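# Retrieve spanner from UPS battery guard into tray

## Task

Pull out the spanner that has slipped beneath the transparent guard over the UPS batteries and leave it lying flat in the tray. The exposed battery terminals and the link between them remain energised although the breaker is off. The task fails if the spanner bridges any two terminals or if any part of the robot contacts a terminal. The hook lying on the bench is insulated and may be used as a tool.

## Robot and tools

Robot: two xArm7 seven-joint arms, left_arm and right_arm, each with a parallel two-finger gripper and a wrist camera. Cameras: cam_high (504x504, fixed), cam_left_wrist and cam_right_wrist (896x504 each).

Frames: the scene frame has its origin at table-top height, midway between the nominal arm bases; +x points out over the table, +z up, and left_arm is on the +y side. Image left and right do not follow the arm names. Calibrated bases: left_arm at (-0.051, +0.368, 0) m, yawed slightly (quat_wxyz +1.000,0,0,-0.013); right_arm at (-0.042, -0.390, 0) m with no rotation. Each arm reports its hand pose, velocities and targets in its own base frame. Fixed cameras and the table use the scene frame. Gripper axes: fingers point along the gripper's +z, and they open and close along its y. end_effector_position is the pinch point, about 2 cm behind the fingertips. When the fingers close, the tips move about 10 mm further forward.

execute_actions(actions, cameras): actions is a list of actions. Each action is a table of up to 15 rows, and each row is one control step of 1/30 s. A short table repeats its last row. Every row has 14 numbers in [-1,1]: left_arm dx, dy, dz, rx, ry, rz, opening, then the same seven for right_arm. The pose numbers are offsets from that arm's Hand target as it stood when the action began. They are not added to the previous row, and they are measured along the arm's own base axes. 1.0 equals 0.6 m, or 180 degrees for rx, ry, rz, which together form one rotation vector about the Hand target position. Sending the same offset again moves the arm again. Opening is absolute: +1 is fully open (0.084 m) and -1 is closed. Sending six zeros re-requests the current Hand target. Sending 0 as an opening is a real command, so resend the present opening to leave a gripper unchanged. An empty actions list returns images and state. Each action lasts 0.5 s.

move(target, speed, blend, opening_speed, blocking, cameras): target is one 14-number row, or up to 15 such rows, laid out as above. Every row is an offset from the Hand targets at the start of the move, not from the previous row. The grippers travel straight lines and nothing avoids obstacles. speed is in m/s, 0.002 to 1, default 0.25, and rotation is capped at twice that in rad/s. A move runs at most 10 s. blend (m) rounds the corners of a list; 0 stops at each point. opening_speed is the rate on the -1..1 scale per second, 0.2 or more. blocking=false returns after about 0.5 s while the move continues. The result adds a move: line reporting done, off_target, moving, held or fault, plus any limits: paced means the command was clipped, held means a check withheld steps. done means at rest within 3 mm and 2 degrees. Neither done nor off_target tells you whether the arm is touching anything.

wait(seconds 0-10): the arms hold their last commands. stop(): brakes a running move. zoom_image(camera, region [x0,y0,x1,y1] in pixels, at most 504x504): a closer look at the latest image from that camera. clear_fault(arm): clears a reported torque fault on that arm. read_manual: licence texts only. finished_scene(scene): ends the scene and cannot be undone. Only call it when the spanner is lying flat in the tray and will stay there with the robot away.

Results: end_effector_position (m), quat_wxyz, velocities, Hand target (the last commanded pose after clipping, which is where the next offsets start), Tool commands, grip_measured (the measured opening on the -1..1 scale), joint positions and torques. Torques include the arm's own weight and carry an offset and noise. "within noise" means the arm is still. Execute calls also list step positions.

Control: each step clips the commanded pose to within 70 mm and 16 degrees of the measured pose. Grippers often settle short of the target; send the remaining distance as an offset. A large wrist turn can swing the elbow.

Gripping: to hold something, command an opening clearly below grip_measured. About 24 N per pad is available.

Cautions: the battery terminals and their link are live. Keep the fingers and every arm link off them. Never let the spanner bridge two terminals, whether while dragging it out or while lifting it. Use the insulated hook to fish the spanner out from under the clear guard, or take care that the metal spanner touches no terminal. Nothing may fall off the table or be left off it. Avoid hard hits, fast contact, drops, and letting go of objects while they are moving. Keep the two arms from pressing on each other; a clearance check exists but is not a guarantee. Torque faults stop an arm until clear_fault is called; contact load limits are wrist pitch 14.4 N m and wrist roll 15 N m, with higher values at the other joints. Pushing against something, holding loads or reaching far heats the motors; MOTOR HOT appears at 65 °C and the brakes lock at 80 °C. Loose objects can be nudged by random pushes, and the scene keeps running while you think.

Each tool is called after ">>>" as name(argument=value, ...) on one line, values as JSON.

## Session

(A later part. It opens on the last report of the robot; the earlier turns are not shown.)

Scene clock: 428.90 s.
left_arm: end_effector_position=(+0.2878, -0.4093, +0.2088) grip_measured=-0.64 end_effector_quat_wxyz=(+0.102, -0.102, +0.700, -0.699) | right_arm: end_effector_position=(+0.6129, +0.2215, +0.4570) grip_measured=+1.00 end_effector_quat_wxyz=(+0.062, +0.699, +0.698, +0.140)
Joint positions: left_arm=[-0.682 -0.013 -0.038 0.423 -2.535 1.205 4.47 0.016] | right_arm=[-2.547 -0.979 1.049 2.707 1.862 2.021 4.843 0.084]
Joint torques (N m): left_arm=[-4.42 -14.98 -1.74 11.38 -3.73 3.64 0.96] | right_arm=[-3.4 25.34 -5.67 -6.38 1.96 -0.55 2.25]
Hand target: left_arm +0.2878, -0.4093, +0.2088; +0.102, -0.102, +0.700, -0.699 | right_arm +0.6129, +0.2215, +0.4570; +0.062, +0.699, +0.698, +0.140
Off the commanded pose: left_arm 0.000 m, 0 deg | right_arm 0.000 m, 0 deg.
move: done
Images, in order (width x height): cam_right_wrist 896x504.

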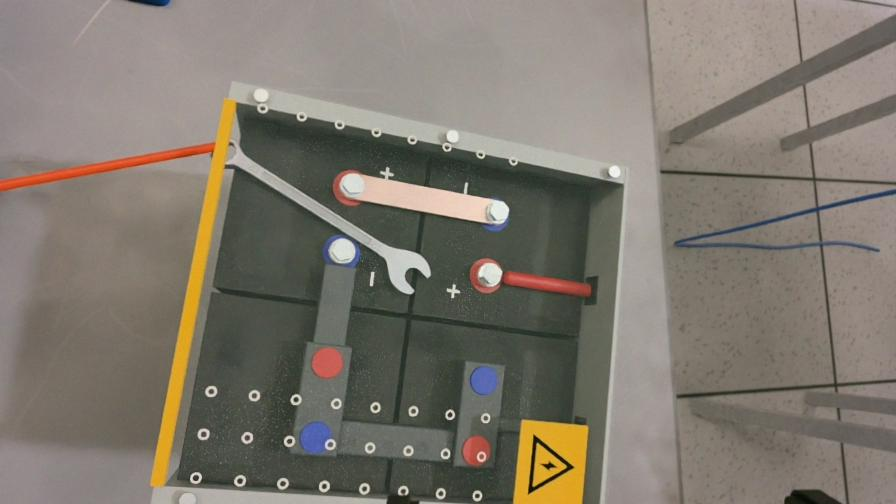

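>>> move(target=[-0.018,0.008,0,0,0,0,-1,0,0,0,0,0,0,1], speed=0.05, cameras=["cam_right_wrist","cam_high"])

>>> zoom_image(camera="cam_right_wrist", region=[160, 90, 440, 350])

>>> zoom_image(camera="cam_high", region=[200, 200, 320, 320])

Scene clock: 449.63 s.
left_arm: end_effector_position=(+0.2770, -0.4045, +0.2088) grip_measured=-0.64 end_effector_quat_wxyz=(+0.102, -0.102, +0.700, -0.699) | right_arm: end_effector_position=(+0.6129, +0.2215, +0.4570) grip_measured=+1.00 end_effector_quat_wxyz=(+0.062, +0.699, +0.698, +0.140)
Joint positions: left_arm=[-0.688 -0.044 -0.044 0.385 -2.549 1.208 4.476 0.016] | right_arm=[-2.547 -0.979 1.049 2.707 1.862 2.021 4.843 0.084]
Joint torques (N m): left_arm=[-4.24 -14.48 -1.8 10.98 -3.85 3.55 1.02] | right_arm=[-3.31 25.13 -5.66 -6.48 1.98 -0.53 2.24]
Hand target: left_arm +0.2770, -0.4045, +0.2088; +0.102, -0.102, +0.700, -0.699 | right_arm +0.6129, +0.2215, +0.4570; +0.062, +0.699, +0.698, +0.140
Off the commanded pose: left_arm 0.000 m, 0 deg | right_arm 0.000 m, 0 deg.
move: done
Images, in order (width x height): cam_high 504x504, cam_right_wrist 896x504.

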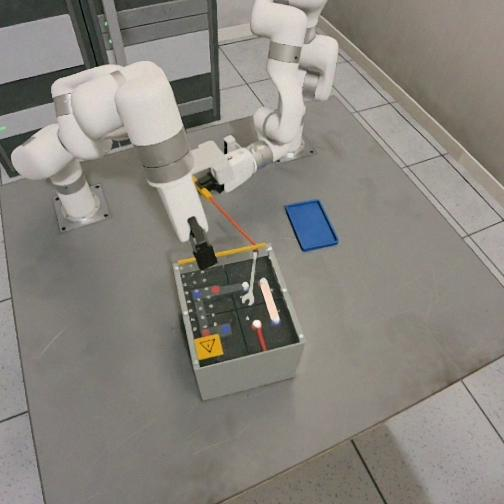

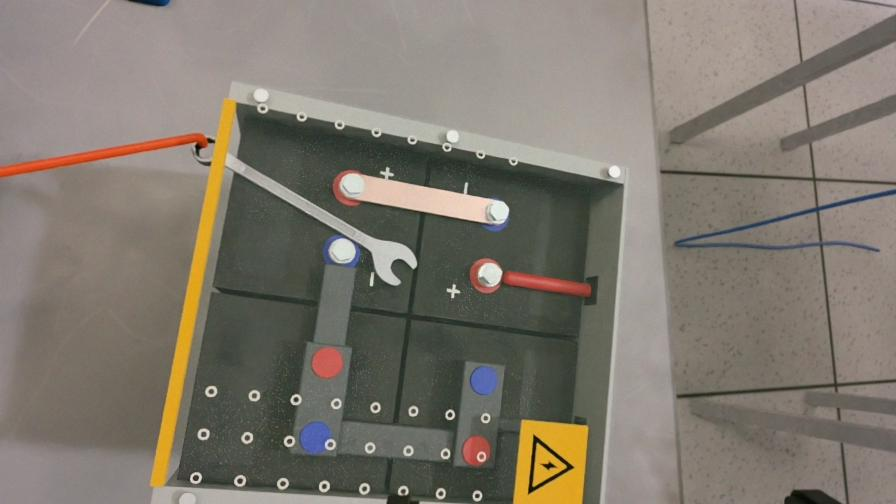

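Scaled by 1.800 from the camera's 896x504 image, which has a finer 1280x720 frame.

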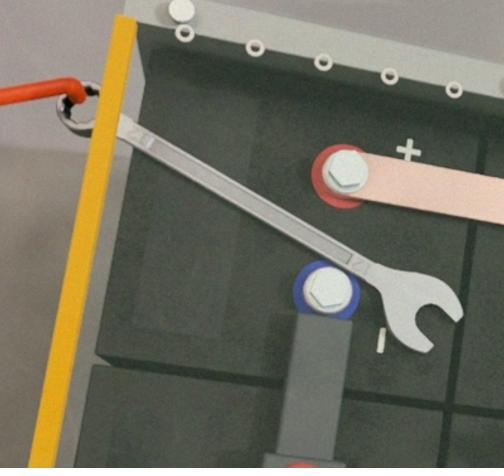

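Scaled by 4.200 from the camera's 504x504 image, which has a finer 720x720 frame.

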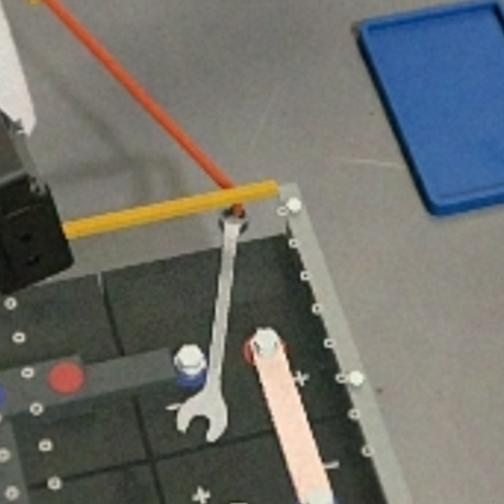

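>>> move(target=[[0,0,0.05,0,0,0,-1,0,0,0,0,0,0,1],[-0.083,0,0.05,0,0,0,-1,0,-0.35,0.05,0,0,0,1],[-0.083,-0.117,0.152,0.479,0.143,0,-1,0,-0.35,0.05,0,0,0,1],[-0.083,-0.117,-0.25,0.479,0.143,0,-1,0,-0.35,0.05,0,0,0,1],[-0.083,-0.117,-0.3045,0.479,0.143,0,-1,0,-0.35,0.05,0,0,0,1],[-0.083,-0.117,-0.3045,0.479,0.143,0,-0.2,0,-0.35,0.05,0,0,0,1]], speed=[0.08,0.3,0.35,0.35,0.1,0.1], blend=[0,0.02,0.02,0.02,0,0], cameras=["all"])

Scene clock: 483.10 s.
left_arm: end_effector_position=(+0.2272, -0.4747, +0.0261) grip_measured=-0.22 end_effector_quat_wxyz=(+0.000, -0.144, +0.990, +0.000) | right_arm: end_effector_position=(+0.6129, +0.0115, +0.4870) grip_measured=+1.00 end_effector_quat_wxyz=(+0.062, +0.699, +0.698, +0.140)
Joint positions: left_arm=[-1.141 0.962 0.033 1.979 -3.173 -1.018 4.888 0.035] | right_arm=[-2.786 -0.934 1.051 2.536 1.817 2.135 4.449 0.084]
Joint torques (N m): left_arm=[4.25 -24.32 -1.74 20.39 -3.57 -0.75 1] | right_arm=[-3.88 31.63 -3.94 -0.23 2.13 -3.46 2.33]
Hand target: left_arm +0.2272, -0.4747, +0.0261; +0.000, -0.144, +0.990, +0.000 | right_arm +0.6129, +0.0115, +0.4870; +0.062, +0.699, +0.698, +0.140
Off the commanded pose: left_arm 0.000 m, 0 deg | right_arm 0.000 m, 0 deg.
move: done; blend cut to 0.0164 m at target 4; limits=paced

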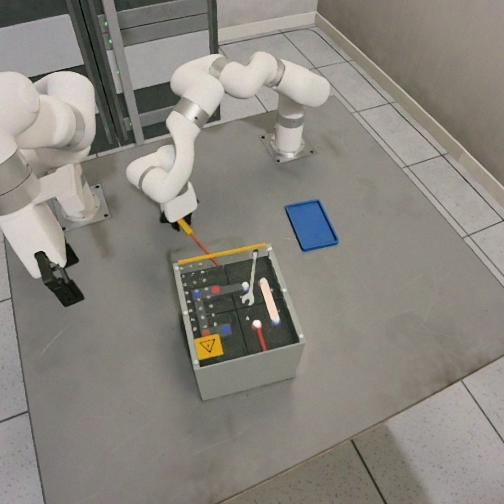

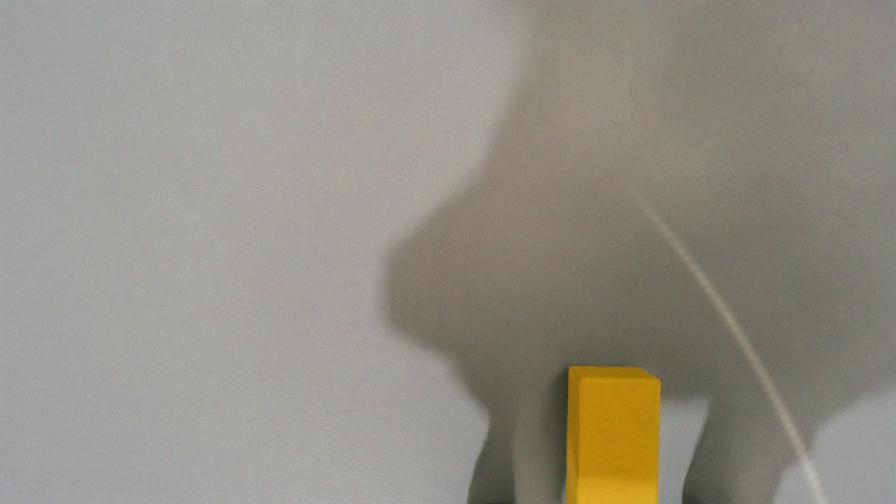

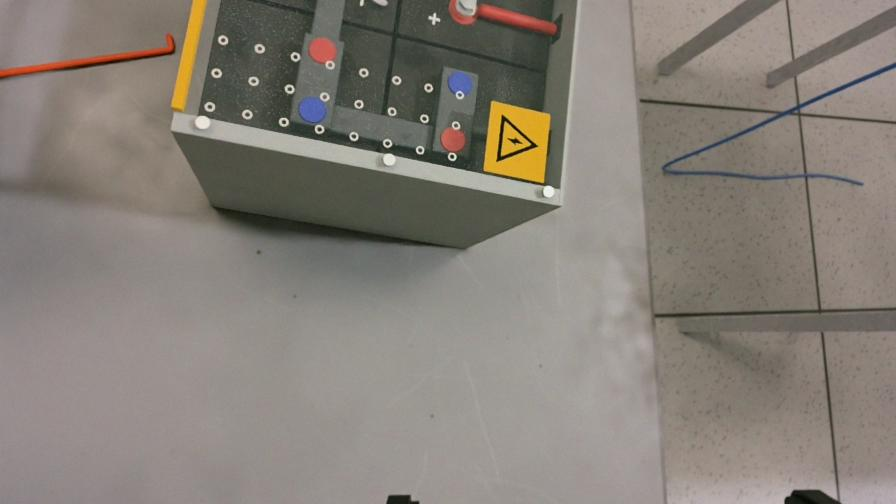

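>>> move(target=[[0,0,0.45,0,0,0,-0.2,0,0,0,0,0,0,1],[0.1,0.273,0.45,-0.3944,-0.3253,0.1996,-0.5,0,0,0,0,0,0,1],[0.335,0.273,0.2865,-0.3944,-0.3253,0.1996,-0.5,0,0,0,0,0,0,1]], speed=[0.3,0.4,0.3], blend=[0.03,0.03,0], cameras=["cam_high","cam_left_wrist"])

Scene clock: 518.83 s.
left_arm: end_effector_position=(+0.4281, -0.3109, +0.1980) grip_measured=-0.52 end_effector_quat_wxyz=(+0.366, -0.367, +0.604, -0.605) | right_arm: end_effector_position=(+0.6129, +0.0115, +0.4870) grip_measured=+1.00 end_effector_quat_wxyz=(+0.062, +0.699, +0.698, +0.140)
Joint positions: left_arm=[0.709 -1.85 -1.789 0.629 -3.325 0.58 2.956 0.021] | right_arm=[-2.786 -0.934 1.051 2.536 1.817 2.135 4.449 0.084]
Joint torques (N m): left_arm=[4.38 5.27 12.77 -3.5 -3.23 0.76 1.1] | right_arm=[-3.68 31.64 -3.89 -0.2 2.13 -3.48 2.28]
Hand target: left_arm +0.4282, -0.3109, +0.1980; +0.366, -0.367, +0.604, -0.605 | right_arm +0.6129, +0.0115, +0.4870; +0.062, +0.699, +0.698, +0.140
Off the commanded pose: left_arm 0.000 m, 0 deg | right_arm 0.000 m, 0 deg.
move: done; blend cut to 0 m at target 2; limits=paced
Images, in order (width x height): cam_high 504x504, cam_left_wrist 896x504.

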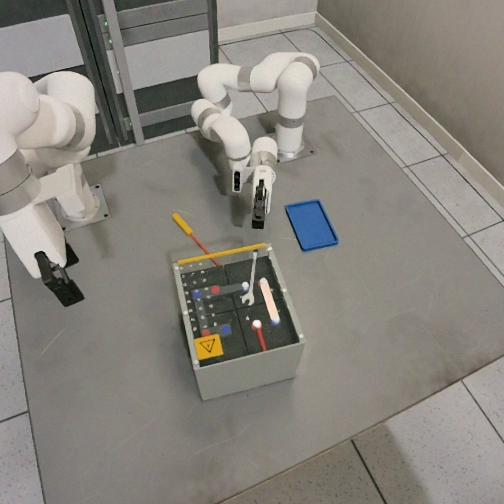

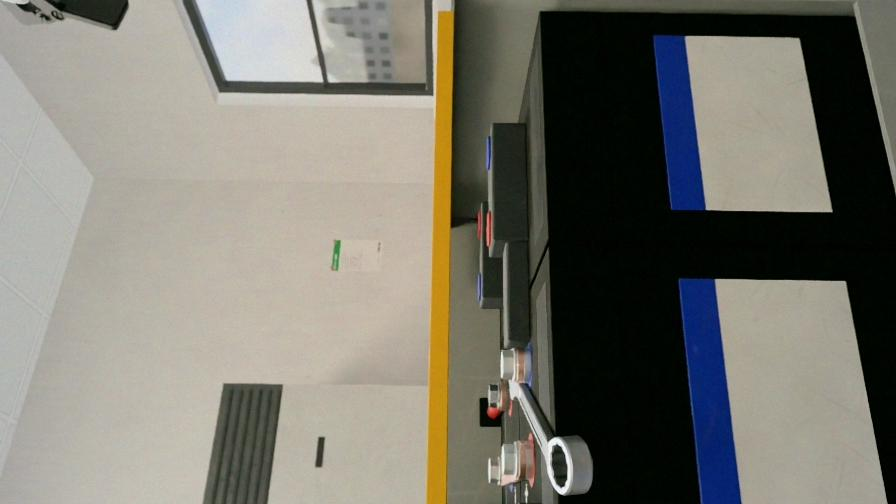

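>>> move(target=[0.04,-0.032,0,0,0,0,-0.5,0,0,0,0,0,0,1], speed=0.15, cameras=["cam_left_wrist"])

>>> zoom_image(camera="cam_left_wrist", region=[400, 250, 896, 504])

Scene clock: 532.83 s.
left_arm: end_effector_position=(+0.4522, -0.3301, +0.1980) grip_measured=-0.52 end_effector_quat_wxyz=(+0.366, -0.367, +0.604, -0.605) | right_arm: end_effector_position=(+0.6129, +0.0115, +0.4870) grip_measured=+1.00 end_effector_quat_wxyz=(+0.062, +0.699, +0.698, +0.140)
Joint positions: left_arm=[0.812 -1.861 -1.747 0.733 -3.309 0.576 2.955 0.021] | right_arm=[-2.786 -0.934 1.051 2.536 1.817 2.135 4.449 0.084]
Joint torques (N m): left_arm=[4.38 6.72 13.46 -3.37 3.06 -1.65 -0.84] | right_arm=[-3.7 31.7 -3.85 -0.23 2.08 -3.47 2.21]
Hand target: left_arm +0.4522, -0.3301, +0.1980; +0.366, -0.367, +0.604, -0.605 | right_arm +0.6129, +0.0115, +0.4870; +0.062, +0.699, +0.698, +0.140
Off the commanded pose: left_arm 0.000 m, 0 deg | right_arm 0.000 m, 0 deg.
move: done
Images, in order (width x height): cam_left_wrist 896x504.

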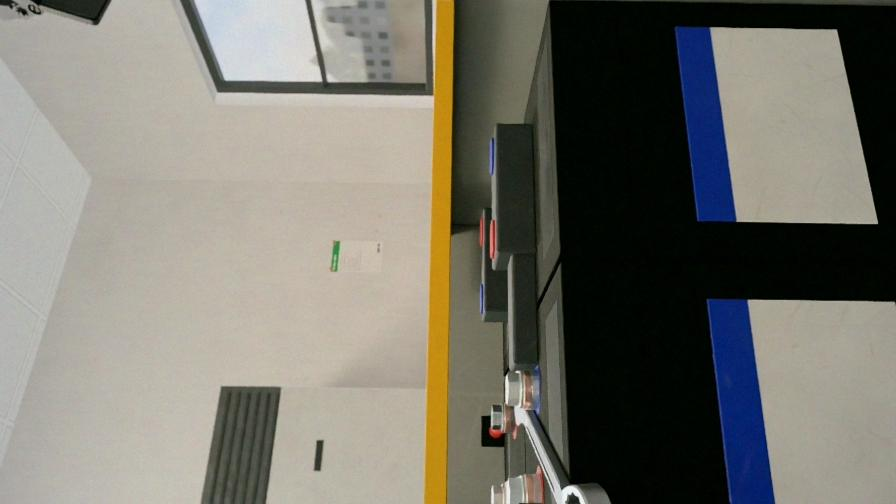

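Scaled by 1.016 from the camera's 896x504 image, which has a finer 1280x720 frame.

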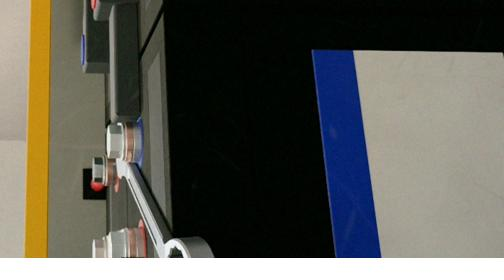

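>>> move(target=[0,0,0,0,0,0,-0.5,0,0.27,0,0,0,0,1], speed=0.3, cameras=["cam_right_wrist"])

>>> zoom_image(camera="cam_right_wrist", region=[100, 0, 380, 260])

Scene clock: 568.40 s.
left_arm: end_effector_position=(+0.4522, -0.3301, +0.1980) grip_measured=-0.52 end_effector_quat_wxyz=(+0.366, -0.367, +0.604, -0.605) | right_arm: end_effector_position=(+0.6124, +0.1733, +0.4866) grip_measured=+1.00 end_effector_quat_wxyz=(+0.069, +0.698, +0.696, +0.153)
Joint positions: left_arm=[0.812 -1.861 -1.747 0.733 -3.309 0.576 2.955 0.021] | right_arm=[-2.619 -0.928 1.04 2.707 1.876 2.048 4.776 0.084]
Joint torques (N m): left_arm=[4.11 9.11 13.5 -3.42 3.2 -1.4 -1] | right_arm=[-3.69 23.99 -5.58 -2 2.07 -0.6 2.33]
Hand target: left_arm +0.4522, -0.3301, +0.1980; +0.366, -0.367, +0.604, -0.605 | right_arm +0.6129, +0.1735, +0.4870; +0.062, +0.699, +0.698, +0.140
Off the commanded pose: left_arm 0.000 m, 0 deg | right_arm 0.001 m, 2 deg.
elbow stopped short (right arm): the move would have taken joint 4 (elbow) straighter than the controller allows.
move: done
Images, in order (width x height): cam_right_wrist 896x504.

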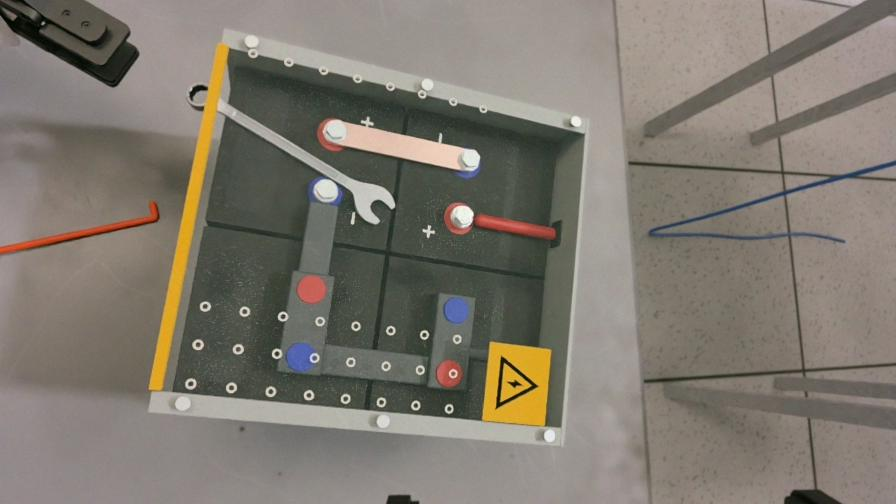

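Scaled by 1.800 from the camera's 896x504 image, which has a finer 1280x720 frame.

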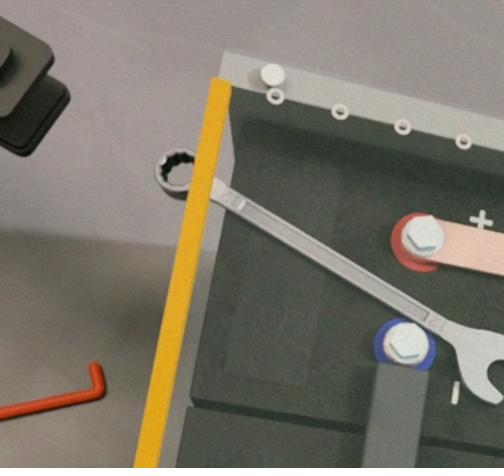

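>>> move(target=[[0,0,-0.0083,0,0,0,-0.5,0,0,0,0,0,0,1],[0.0733,-0.0288,-0.0083,0,0,0,-0.5,0,0,0,0,0,0,1]], speed=0.1, blend=0, cameras=["cam_right_wrist","cam_left_wrist"])

>>> zoom_image(camera="cam_right_wrist", region=[100, 0, 380, 260])

Scene clock: 588.67 s.
left_arm: end_effector_position=(+0.4961, -0.3474, +0.1930) grip_measured=-0.52 end_effector_quat_wxyz=(+0.366, -0.367, +0.604, -0.605) | right_arm: end_effector_position=(+0.6124, +0.1734, +0.4865) grip_measured=+1.00 end_effector_quat_wxyz=(+0.069, +0.698, +0.696, +0.153)
Joint positions: left_arm=[0.982 -1.886 -1.701 0.886 -3.315 0.587 2.958 0.021] | right_arm=[-2.619 -0.928 1.04 2.707 1.876 2.048 4.776 0.084]
Joint torques (N m): left_arm=[4.31 8.41 14.47 -3.42 3.09 -1.38 0.99] | right_arm=[-3.92 24.13 -5.77 -2.06 2.06 -0.55 1.09]
Hand target: left_arm +0.4961, -0.3474, +0.1930; +0.366, -0.367, +0.604, -0.605 | right_arm +0.6124, +0.1734, +0.4865; +0.069, +0.698, +0.696, +0.153 (not the last commanded pose)
Off the commanded pose: left_arm 0.000 m, 0 deg | right_arm 0.001 m, 2 deg.
elbow stopped short (right arm): the move would have taken joint 4 (elbow) straighter than the controller allows.
move: done
Images, in order (width x height): cam_left_wrist 896x504, cam_right_wrist 896x504.

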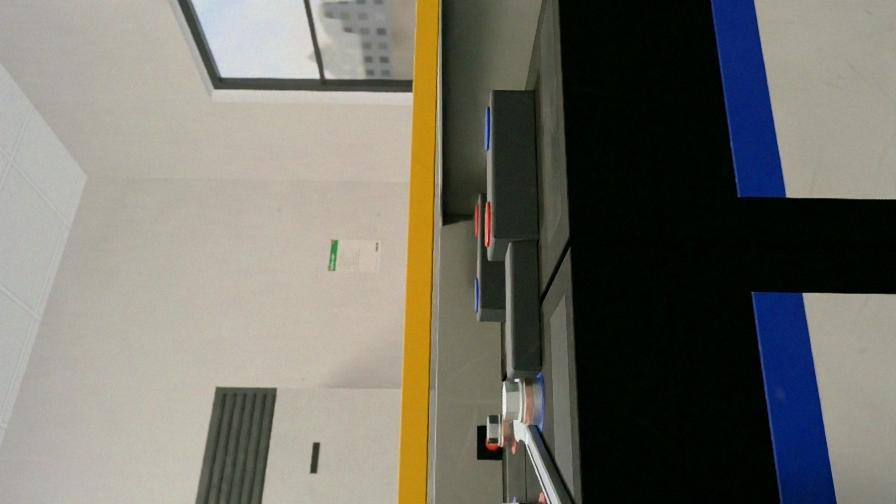

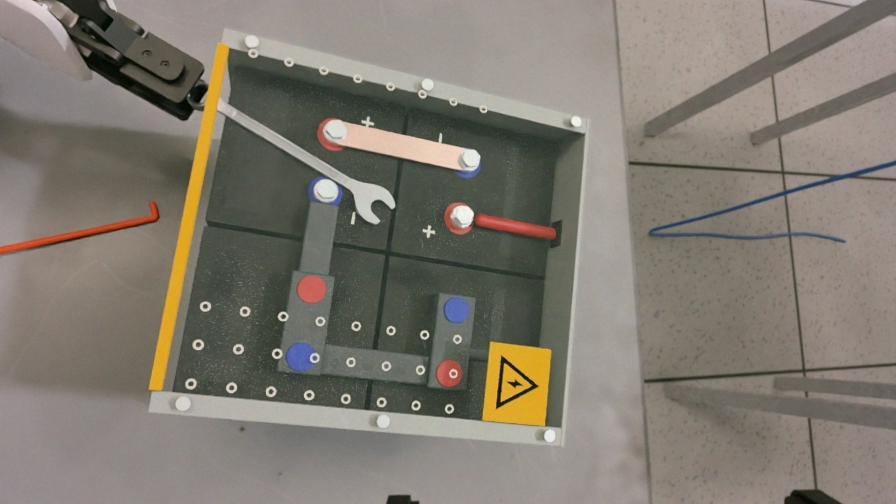

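Scaled by 1.800 from the camera's 896x504 image, which has a finer 1280x720 frame.

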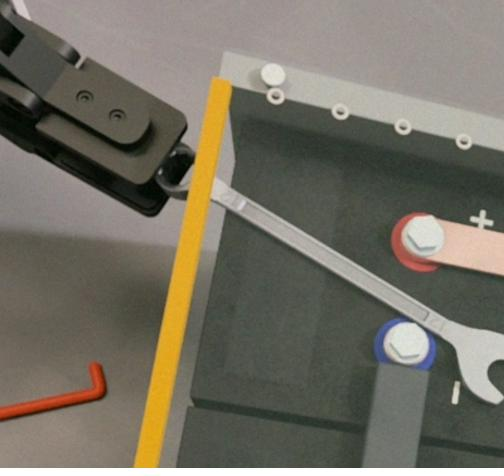

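>>> move(target=[[0.0103,-0.0054,0,0,0,0,-0.5,0,0,0,0,0,0,1],[0.0103,-0.0054,0,0,0,0,-1,0,0,0,0,0,0,1]], speed=0.08, opening_speed=0.5, cameras=["cam_right_wrist"])

>>> zoom_image(camera="cam_right_wrist", region=[100, 0, 380, 260])

Scene clock: 599.27 s.
left_arm: end_effector_position=(+0.5023, -0.3506, +0.1930) grip_measured=-0.79 end_effector_quat_wxyz=(+0.366, -0.367, +0.604, -0.605) | right_arm: end_effector_position=(+0.6124, +0.1734, +0.4865) grip_measured=+1.00 end_effector_quat_wxyz=(+0.069, +0.698, +0.696, +0.153)
Joint positions: left_arm=[1.006 -1.887 -1.693 0.911 -3.313 0.585 2.959 0.009] | right_arm=[-2.619 -0.928 1.04 2.707 1.876 2.048 4.776 0.084]
Joint torques (N m): left_arm=[4.1 8.9 12.29 -3.62 2.96 -1.33 0.98] | right_arm=[-3.71 24.1 -5.62 -2.16 2.02 -0.56 -0.38]
Hand target: left_arm +0.5023, -0.3506, +0.1930; +0.366, -0.367, +0.604, -0.605 | right_arm +0.6124, +0.1734, +0.4865; +0.069, +0.698, +0.696, +0.153
Off the commanded pose: left_arm 0.000 m, 0 deg | right_arm 0.000 m, 0 deg.
elbow stopped short (right arm): the move would have taken joint 4 (elbow) straighter than the controller allows.
move: done
Images, in order (width x height): cam_right_wrist 896x504.

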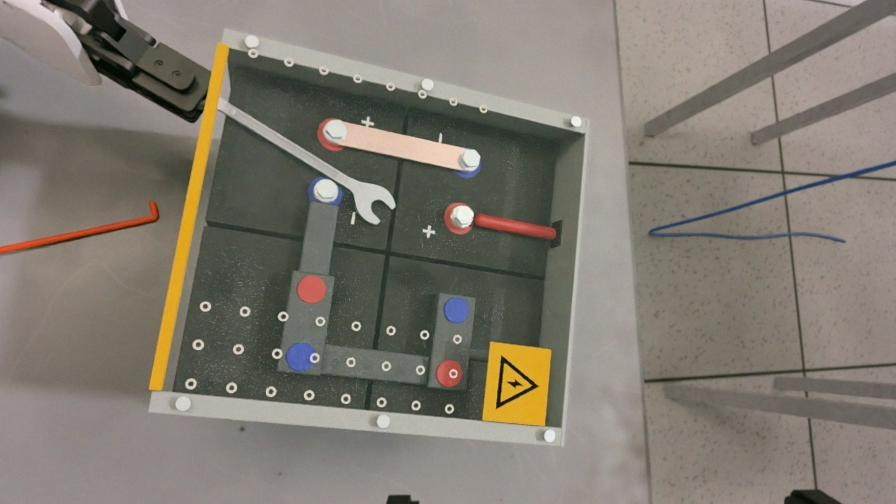

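Scaled by 1.800 from the camera's 896x504 image, which has a finer 1280x720 frame.

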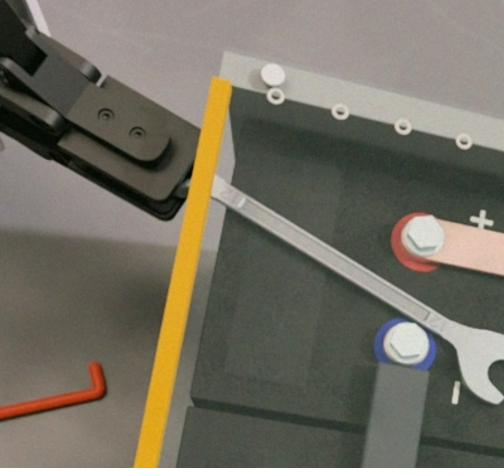

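>>> move(target=[0,0,0.003,-0.0128,-0.0246,0,-1,0,0,0,0,0,0,1], speed=0.08, cameras=["cam_right_wrist","cam_left_wrist"])

>>> zoom_image(camera="cam_left_wrist", region=[400, 300, 650, 504])

Scene clock: 607.97 s.
left_arm: end_effector_position=(+0.5023, -0.3506, +0.1948) grip_measured=-0.81 end_effector_quat_wxyz=(+0.382, -0.351, +0.577, -0.630) | right_arm: end_effector_position=(+0.6124, +0.1734, +0.4865) grip_measured=+1.00 end_effector_quat_wxyz=(+0.069, +0.698, +0.696, +0.153)
Joint positions: left_arm=[0.996 -1.985 -1.698 0.934 -3.474 0.537 3 0.008] | right_arm=[-2.619 -0.928 1.04 2.707 1.876 2.048 4.776 0.084]
Joint torques (N m): left_arm=[-4.37 8.16 11.64 -5.08 -2.91 -1.38 0.92] | right_arm=[-3.84 23.93 -5.61 -2.1 2.23 -0.67 -0.62]
Hand target: left_arm +0.5023, -0.3506, +0.1948; +0.382, -0.351, +0.577, -0.630 | right_arm +0.6124, +0.1734, +0.4865; +0.069, +0.698, +0.696, +0.153
Off the commanded pose: left_arm 0.000 m, 0 deg | right_arm 0.000 m, 0 deg.
move: done
Images, in order (width x height): cam_left_wrist 896x504, cam_right_wrist 896x504.

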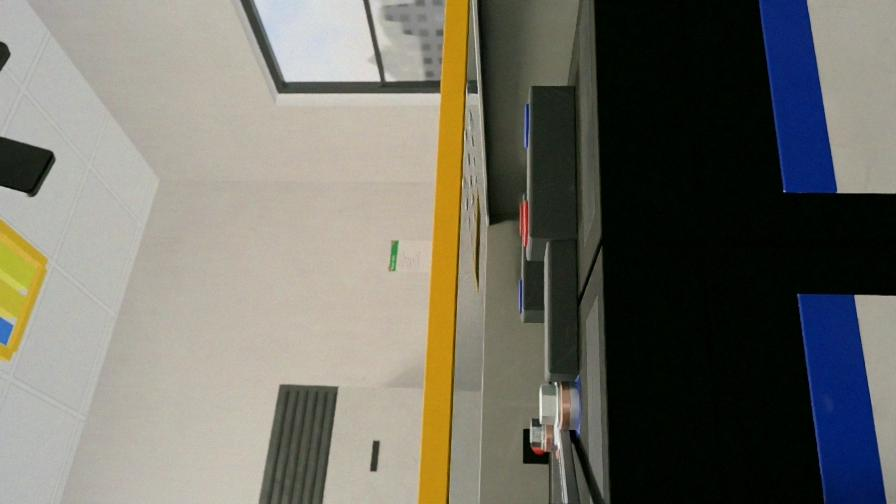

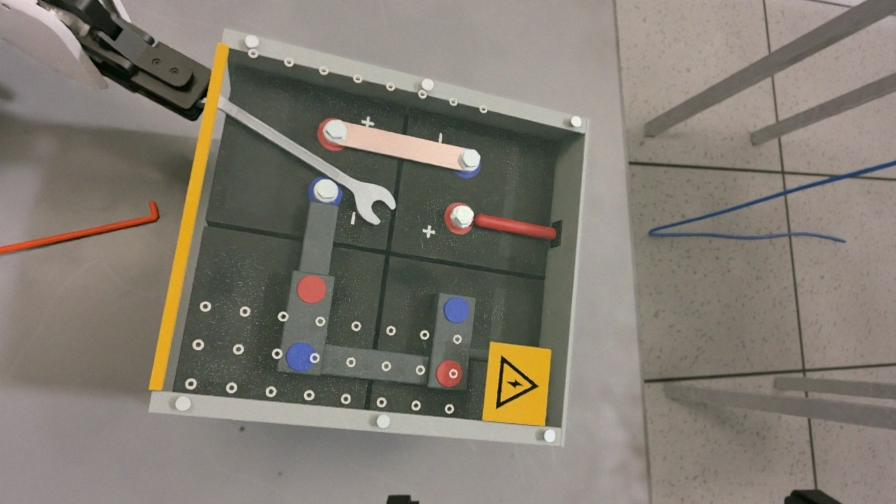

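Scaled by 2.016 from the camera's 896x504 image, which has a finer 1280x720 frame.

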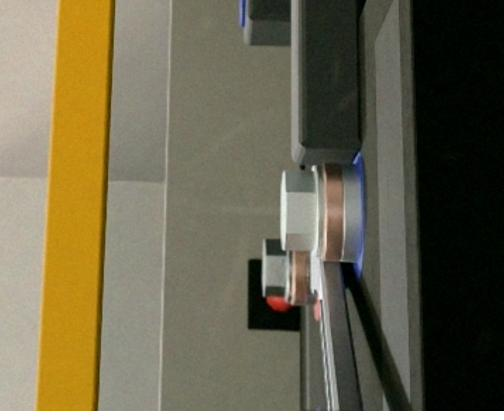

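>>> move(target=[0,0,0.012,-0.0051,-0.0098,0,-1,0,0,0,0,0,0,1], speed=0.08, cameras=["cam_right_wrist","cam_left_wrist"])

>>> zoom_image(camera="cam_left_wrist", region=[400, 300, 650, 504])

>>> zoom_image(camera="cam_right_wrist", region=[180, 60, 460, 320])

Scene clock: 618.43 s.
left_arm: end_effector_position=(+0.5022, -0.3507, +0.2020) grip_measured=-0.83 end_effector_quat_wxyz=(-0.388, +0.344, -0.566, +0.640) | right_arm: end_effector_position=(+0.6124, +0.1734, +0.4865) grip_measured=+1.00 end_effector_quat_wxyz=(+0.069, +0.698, +0.696, +0.153)
Joint positions: left_arm=[0.995 -2.013 -1.688 0.939 -3.518 0.523 3.013 0.008] | right_arm=[-2.619 -0.928 1.04 2.707 1.876 2.048 4.776 0.084]
Joint torques (N m): left_arm=[2.8 8.15 14.11 -5.79 -2.96 -1.31 1.01] | right_arm=[-3.61 23.76 -5.83 -2.16 1.93 -0.57 -0.6]
Hand target: left_arm +0.5023, -0.3506, +0.2020; -0.388, +0.344, -0.566, +0.640 | right_arm +0.6124, +0.1734, +0.4865; +0.069, +0.698, +0.696, +0.153
Off the commanded pose: left_arm 0.000 m, 0 deg | right_arm 0.000 m, 0 deg.
move: done
Images, in order (width x height): cam_left_wrist 896x504, cam_right_wrist 896x504.

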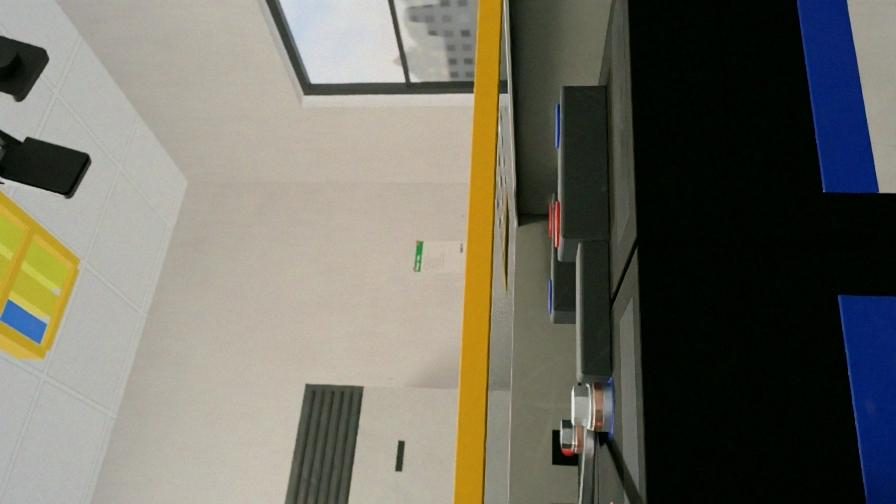

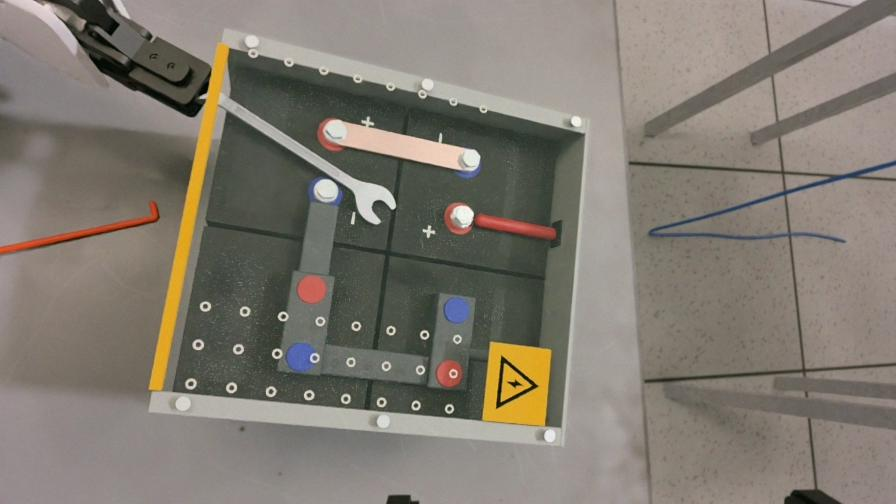

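Scaled by 2.016 from the camera's 896x504 image, which has a finer 1280x720 frame.

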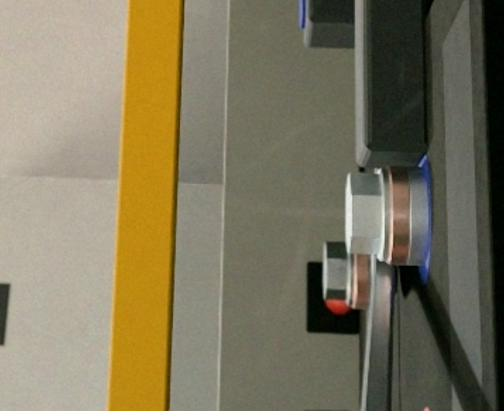

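Scaled by 1.800 from the camera's 896x504 image, which has a finer 1280x720 frame.

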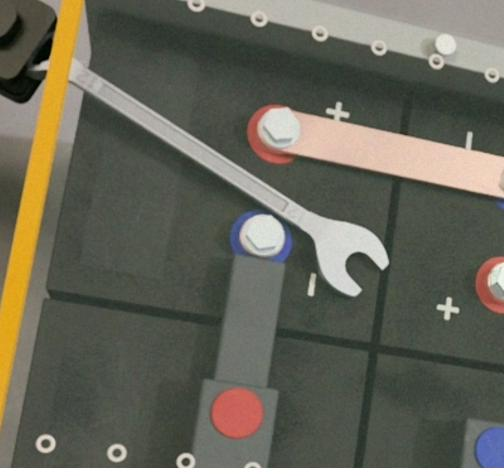

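>>> move(target=[0,0,0.006,-0.0102,-0.0196,0,-1,0,0,0,0,0,0,1], speed=0.08, cameras=["cam_right_wrist","cam_left_wrist"])

>>> zoom_image(camera="cam_left_wrist", region=[450, 300, 700, 504])

>>> zoom_image(camera="cam_right_wrist", region=[180, 60, 460, 320])

Scene clock: 632.00 s.
left_arm: end_effector_position=(+0.5023, -0.3506, +0.2056) grip_measured=-0.83 end_effector_quat_wxyz=(-0.400, +0.331, -0.544, +0.660) | right_arm: end_effector_position=(+0.6124, +0.1734, +0.4865) grip_measured=+1.00 end_effector_quat_wxyz=(+0.069, +0.698, +0.696, +0.153)
Joint positions: left_arm=[0.995 -2.061 -1.685 0.956 -3.658 0.492 3.092 0.008] | right_arm=[-2.619 -0.928 1.04 2.707 1.876 2.048 4.776 0.084]
Joint torques (N m): left_arm=[4.08 1.33 10.53 -6.7 -3.1 -0.71 1.02] | right_arm=[-3.76 24.26 -5.7 -2.24 2.15 -0.47 -0.61]
Hand target: left_arm +0.5023, -0.3506, +0.2056; -0.400, +0.331, -0.544, +0.660 | right_arm +0.6124, +0.1734, +0.4865; +0.069, +0.698, +0.696, +0.153
Off the commanded pose: left_arm 0.000 m, 0 deg | right_arm 0.000 m, 0 deg.
joint sent to its limit (left arm) — joint 2 (shoulder), lower limit. The joint targets still meet the commanded pose.
move: done
Images, in order (width x height): cam_left_wrist 896x504, cam_right_wrist 896x504.

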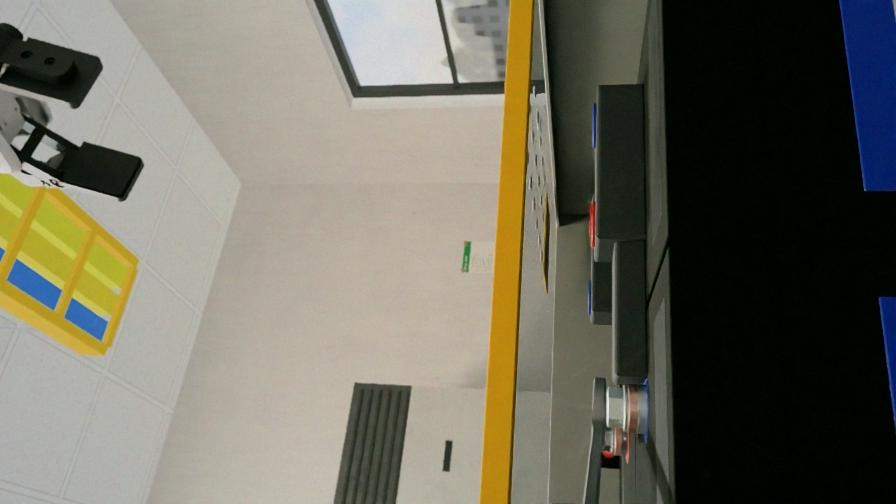

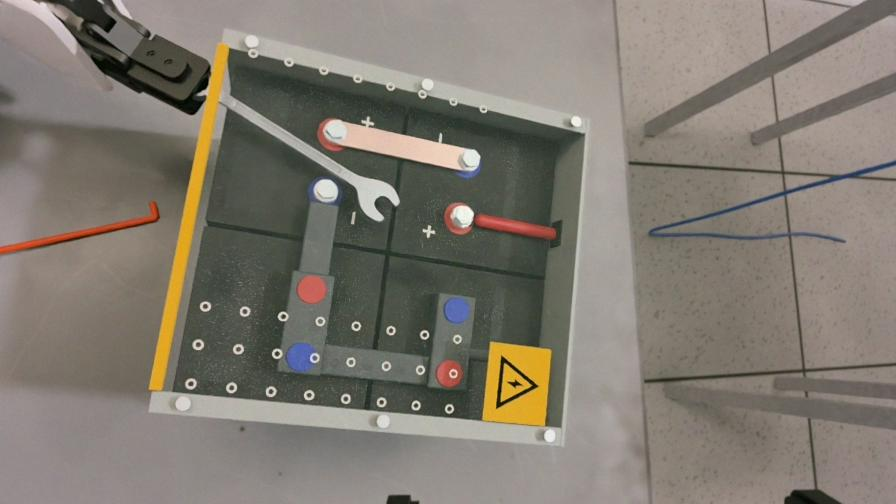

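Scaled by 2.016 from the camera's 896x504 image, which has a finer 1280x720 frame.

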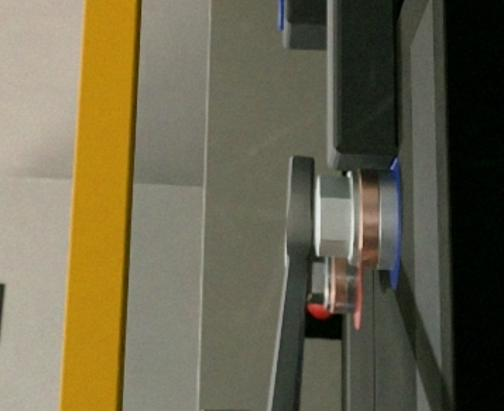

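Scaled by 1.800 from the camera's 896x504 image, which has a finer 1280x720 frame.

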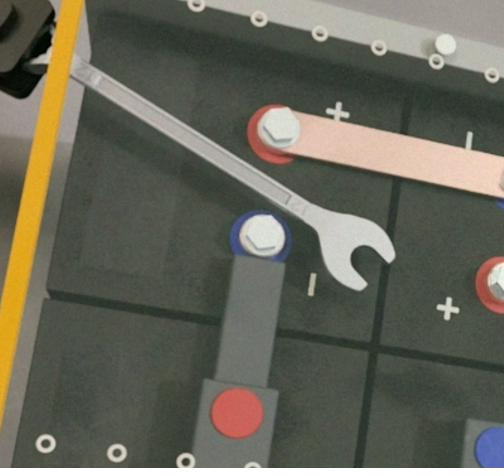

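>>> move(target=[[-0.0103,0.0054,0.0,0,0,0,-1,0,0,0,0,0,0,1],[-0.0103,0.0054,0.007,0,0,0,-1,0,0,0,0,0,0,1]], speed=0.06, cameras=["cam_right_wrist","cam_left_wrist"])

>>> zoom_image(camera="cam_left_wrist", region=[450, 300, 700, 504])

>>> zoom_image(camera="cam_right_wrist", region=[180, 60, 460, 320])

Scene clock: 652.63 s.
left_arm: end_effector_position=(+0.4961, -0.3474, +0.2098) grip_measured=-0.83 end_effector_quat_wxyz=(-0.400, +0.331, -0.544, +0.660) | right_arm: end_effector_position=(+0.6124, +0.1734, +0.4865) grip_measured=+1.00 end_effector_quat_wxyz=(+0.069, +0.698, +0.696, +0.153)
Joint positions: left_arm=[0.971 -2.053 -1.691 0.927 -3.644 0.498 3.084 0.008] | right_arm=[-2.619 -0.928 1.04 2.707 1.876 2.048 4.776 0.084]
Joint torques (N m): left_arm=[3.83 13.82 13.9 -15.64 3.24 1.51 -1.06] | right_arm=[-3.41 24.05 -5.82 -2.23 1.97 -0.5 -0.52]
Hand target: left_arm +0.4961, -0.3474, +0.2098; -0.400, +0.331, -0.544, +0.660 | right_arm +0.6124, +0.1734, +0.4865; +0.069, +0.698, +0.696, +0.153
Off the commanded pose: left_arm 0.000 m, 0 deg | right_arm 0.000 m, 0 deg.
move: done
Images, in order (width x height): cam_left_wrist 896x504, cam_right_wrist 896x504.

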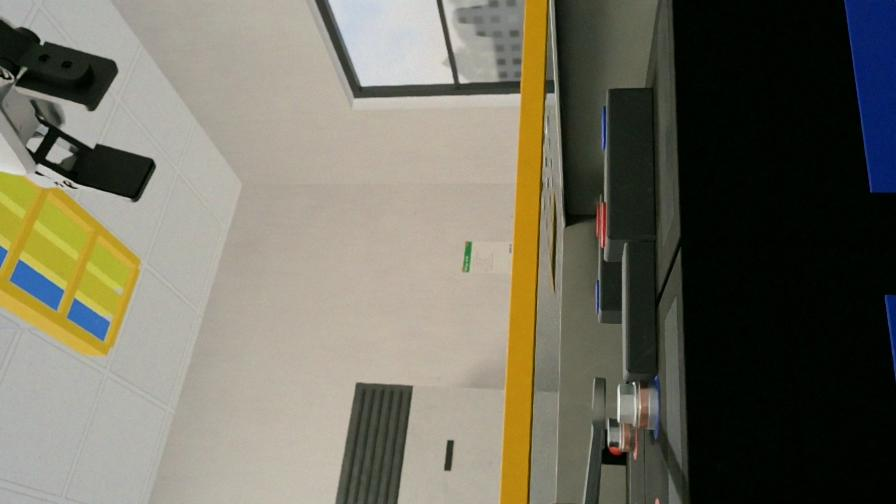

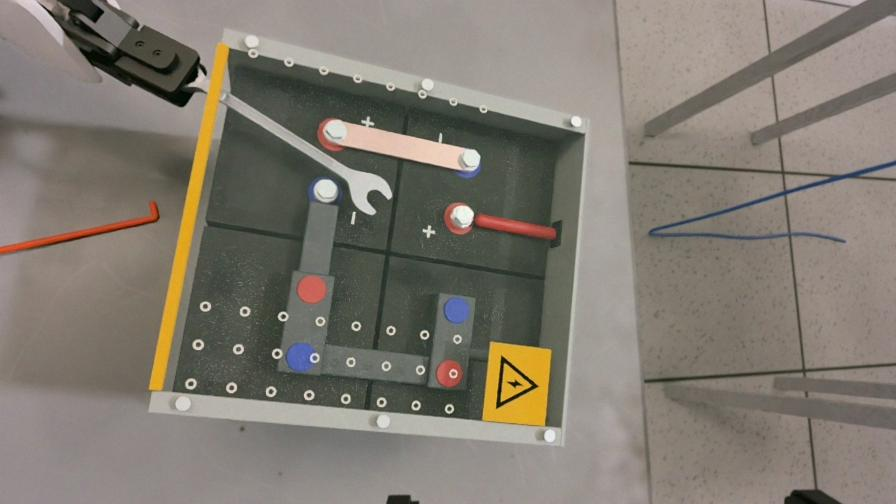

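Scaled by 2.016 from the camera's 896x504 image, which has a finer 1280x720 frame.

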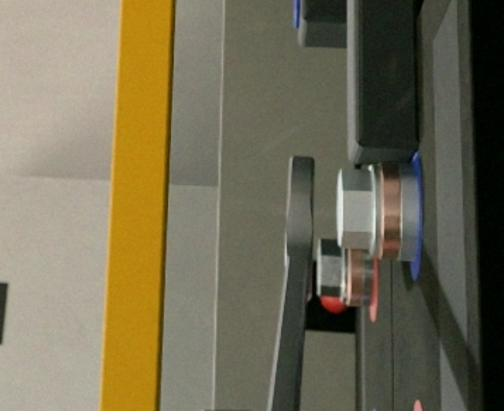

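Scaled by 1.800 from the camera's 896x504 image, which has a finer 1280x720 frame.

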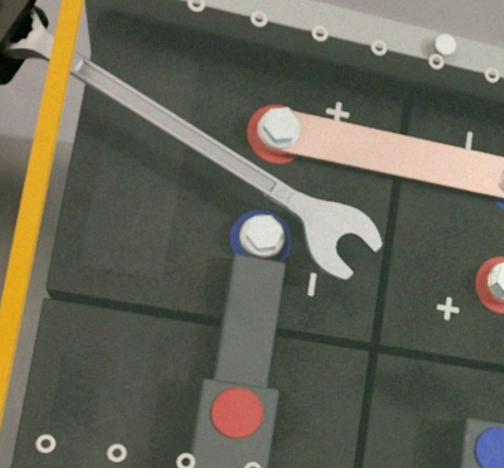

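>>> move(target=[[-0.281,0.146,0,0,0,0,-1,0,0,0,0,0,0,1],[-0.281,0.146,-0.05,0.104,0.1996,0,-1,0,0,0,0,0,0,1],[-0.281,0.146,-0.2,0.104,0.1996,0,-1,0,0,0,0,0,0,1]], speed=[0.12,0.2,0.2], blend=[0.02,0.02,0], cameras=["cam_high","cam_left_wrist"])

>>> zoom_image(camera="cam_high", region=[150, 140, 350, 300])

Scene clock: 700.00 s.
left_arm: end_effector_position=(+0.3275, -0.2598, +0.0898) grip_measured=-0.82 end_effector_quat_wxyz=(+0.261, -0.449, +0.739, -0.430) | right_arm: end_effector_position=(+0.6124, +0.1734, +0.4865) grip_measured=+1.00 end_effector_quat_wxyz=(+0.069, +0.698, +0.696, +0.153)
Joint positions: left_arm=[0.492 -1.268 -1.834 0.376 -2.891 0.539 3.016 0.008] | right_arm=[-2.619 -0.928 1.04 2.707 1.876 2.048 4.776 0.084]
Joint torques (N m): left_arm=[4.43 6.27 4.68 5.44 -2.29 1.3 1.03] | right_arm=[-3.63 24.21 -5.67 -2.51 2.03 -0.57 -0.54]
Hand target: left_arm +0.3275, -0.2598, +0.0898; +0.261, -0.449, +0.739, -0.430 | right_arm +0.6124, +0.1734, +0.4865; +0.069, +0.698, +0.696, +0.153
Off the commanded pose: left_arm 0.000 m, 0 deg | right_arm 0.000 m, 0 deg.
move: done
Images, in order (width x height): cam_high 504x504, cam_left_wrist 896x504.

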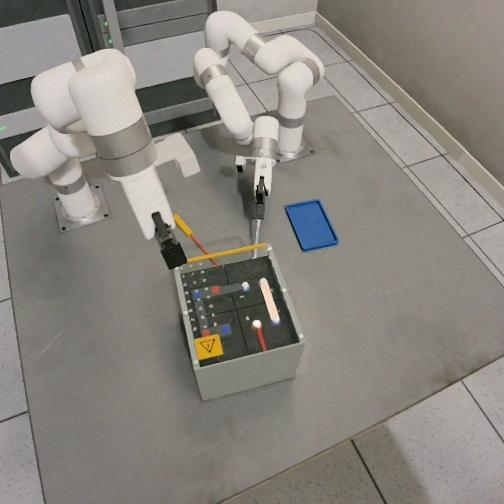

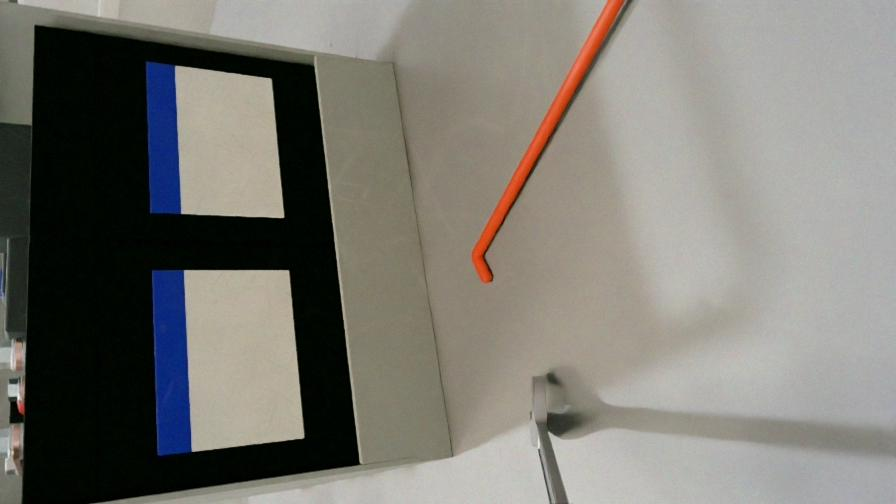

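Scaled by 2.520 from the camera's 504x504 image, which has a finer 720x720 frame.

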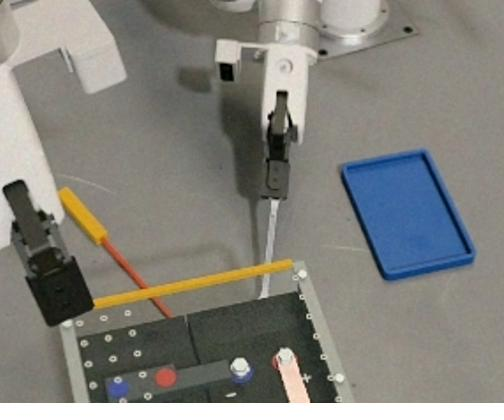

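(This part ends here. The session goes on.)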